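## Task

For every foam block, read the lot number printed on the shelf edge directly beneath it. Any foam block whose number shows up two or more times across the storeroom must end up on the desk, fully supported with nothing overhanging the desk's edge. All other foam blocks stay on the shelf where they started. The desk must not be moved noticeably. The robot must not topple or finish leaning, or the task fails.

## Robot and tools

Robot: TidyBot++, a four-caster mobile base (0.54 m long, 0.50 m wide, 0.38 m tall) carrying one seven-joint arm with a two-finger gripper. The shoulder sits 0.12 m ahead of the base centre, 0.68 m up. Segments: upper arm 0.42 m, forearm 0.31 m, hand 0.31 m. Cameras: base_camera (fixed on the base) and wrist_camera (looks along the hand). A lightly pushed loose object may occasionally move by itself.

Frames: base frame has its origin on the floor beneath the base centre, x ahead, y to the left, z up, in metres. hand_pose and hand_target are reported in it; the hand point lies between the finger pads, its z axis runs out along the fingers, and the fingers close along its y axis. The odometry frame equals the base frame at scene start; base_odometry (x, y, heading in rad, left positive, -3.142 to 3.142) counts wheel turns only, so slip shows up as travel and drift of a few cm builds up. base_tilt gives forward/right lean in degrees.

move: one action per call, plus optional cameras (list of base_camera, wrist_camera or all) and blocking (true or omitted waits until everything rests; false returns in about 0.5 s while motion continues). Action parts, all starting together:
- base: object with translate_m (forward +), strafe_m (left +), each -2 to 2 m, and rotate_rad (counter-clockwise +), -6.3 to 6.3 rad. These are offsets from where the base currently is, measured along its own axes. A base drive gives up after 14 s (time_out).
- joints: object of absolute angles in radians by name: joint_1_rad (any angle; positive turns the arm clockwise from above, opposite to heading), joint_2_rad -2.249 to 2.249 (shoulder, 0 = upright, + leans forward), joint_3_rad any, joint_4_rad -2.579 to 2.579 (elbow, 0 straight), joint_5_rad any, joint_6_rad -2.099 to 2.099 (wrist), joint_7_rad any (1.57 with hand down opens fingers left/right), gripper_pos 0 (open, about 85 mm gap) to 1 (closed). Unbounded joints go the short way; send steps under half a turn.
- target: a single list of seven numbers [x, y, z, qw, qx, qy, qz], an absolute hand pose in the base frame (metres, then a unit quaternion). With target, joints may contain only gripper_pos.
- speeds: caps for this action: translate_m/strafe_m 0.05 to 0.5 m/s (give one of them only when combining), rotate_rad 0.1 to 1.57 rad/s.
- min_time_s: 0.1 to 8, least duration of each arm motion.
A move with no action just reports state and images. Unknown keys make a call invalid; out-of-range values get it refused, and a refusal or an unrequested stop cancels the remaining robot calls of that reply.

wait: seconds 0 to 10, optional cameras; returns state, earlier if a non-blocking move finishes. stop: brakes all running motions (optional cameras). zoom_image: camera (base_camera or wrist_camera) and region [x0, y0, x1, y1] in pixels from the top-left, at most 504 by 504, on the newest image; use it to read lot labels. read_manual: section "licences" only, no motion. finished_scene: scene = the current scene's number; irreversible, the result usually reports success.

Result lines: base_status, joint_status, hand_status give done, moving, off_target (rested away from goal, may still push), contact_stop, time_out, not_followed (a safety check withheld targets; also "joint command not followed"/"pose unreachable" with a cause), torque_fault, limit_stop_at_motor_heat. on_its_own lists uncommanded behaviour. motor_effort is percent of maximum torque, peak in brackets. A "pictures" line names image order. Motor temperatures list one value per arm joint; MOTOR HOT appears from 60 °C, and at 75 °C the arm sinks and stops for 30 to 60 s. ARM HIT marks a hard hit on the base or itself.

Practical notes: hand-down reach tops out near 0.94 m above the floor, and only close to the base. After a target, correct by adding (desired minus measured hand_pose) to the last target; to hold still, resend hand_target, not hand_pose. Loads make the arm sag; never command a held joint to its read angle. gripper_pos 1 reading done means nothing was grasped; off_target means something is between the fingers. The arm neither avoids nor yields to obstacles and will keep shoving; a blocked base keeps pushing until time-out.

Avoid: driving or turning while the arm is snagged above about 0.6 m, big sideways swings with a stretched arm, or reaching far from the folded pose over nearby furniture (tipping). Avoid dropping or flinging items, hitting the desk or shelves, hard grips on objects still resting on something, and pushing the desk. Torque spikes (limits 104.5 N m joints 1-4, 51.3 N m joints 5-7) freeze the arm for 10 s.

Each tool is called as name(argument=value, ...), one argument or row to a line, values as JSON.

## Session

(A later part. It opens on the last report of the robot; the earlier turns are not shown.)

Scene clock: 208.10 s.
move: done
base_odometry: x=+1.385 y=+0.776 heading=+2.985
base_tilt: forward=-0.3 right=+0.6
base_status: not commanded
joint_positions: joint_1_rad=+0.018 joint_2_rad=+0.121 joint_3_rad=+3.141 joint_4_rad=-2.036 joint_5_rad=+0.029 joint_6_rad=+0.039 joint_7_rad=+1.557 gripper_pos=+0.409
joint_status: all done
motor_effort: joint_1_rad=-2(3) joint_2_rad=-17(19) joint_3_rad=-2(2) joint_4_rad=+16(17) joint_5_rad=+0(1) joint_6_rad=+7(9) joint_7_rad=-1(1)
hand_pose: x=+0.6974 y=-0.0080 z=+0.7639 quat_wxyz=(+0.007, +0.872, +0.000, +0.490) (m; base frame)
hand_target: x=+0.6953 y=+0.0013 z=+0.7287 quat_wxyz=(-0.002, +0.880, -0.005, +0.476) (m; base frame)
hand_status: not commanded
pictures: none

Contact confirmed. Release and back away.

move(
  joints={"gripper_pos": 0.1},
)

move(
  base={"translate_m": -0.25},
  speeds={"translate_m": 0.3},
  cameras=["wrist_camera"],
)

Scene clock: 209.10 s.
move: done
base_odometry: x=+1.385 y=+0.776 heading=+2.985
base_tilt: forward=-0.3 right=+0.6
base_status: not commanded
joint_positions: joint_1_rad=+0.013 joint_2_rad=+0.137 joint_3_rad=+3.141 joint_4_rad=-2.042 joint_5_rad=+0.029 joint_6_rad=+0.040 joint_7_rad=+1.557 gripper_pos=+0.100
joint_status: all done
motor_effort: joint_1_rad=-1(3) joint_2_rad=-20(21) joint_3_rad=+0(2) joint_4_rad=+16(17) joint_5_rad=+1(1) joint_6_rad=+8(8) joint_7_rad=+0(1)
hand_pose: x=+0.6968 y=-0.0054 z=+0.7517 quat_wxyz=(+0.006, +0.877, +0.002, +0.481) (m; base frame)
hand_target: x=+0.6953 y=+0.0013 z=+0.7287 quat_wxyz=(-0.002, +0.880, -0.005, +0.476) (m; base frame)
hand_status: not commanded
pictures: none

Scene clock: 210.93 s.
move: done
base_odometry: x=+1.632 y=+0.737 heading=+2.985
base_tilt: forward=-0.3 right=+0.6
base_status: done
joint_positions: joint_1_rad=+0.012 joint_2_rad=+0.142 joint_3_rad=+3.141 joint_4_rad=-2.045 joint_5_rad=+0.029 joint_6_rad=+0.042 joint_7_rad=+1.557 gripper_pos=+0.100
joint_status: not commanded
motor_effort: joint_1_rad=-1(2) joint_2_rad=-20(24) joint_3_rad=+0(2) joint_4_rad=+16(17) joint_5_rad=+1(1) joint_6_rad=+8(9) joint_7_rad=+0(1)
hand_pose: x=+0.6966 y=-0.0049 z=+0.7475 quat_wxyz=(+0.006, +0.878, +0.002, +0.478) (m; base frame)
hand_target: x=+0.6953 y=+0.0013 z=+0.7287 quat_wxyz=(-0.002, +0.880, -0.005, +0.476) (m; base frame)
hand_status: not commanded
pictures: wrist_camera
Images, in order (width x height): wrist_camera 644x476.

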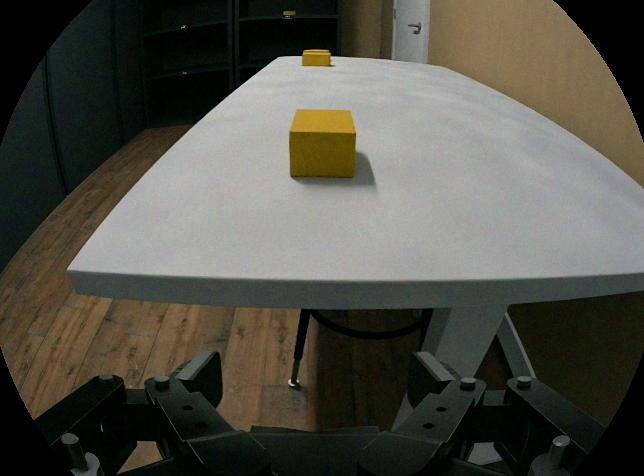

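finished_scene(
  scene=2,
)

The scene is finished: the task was done.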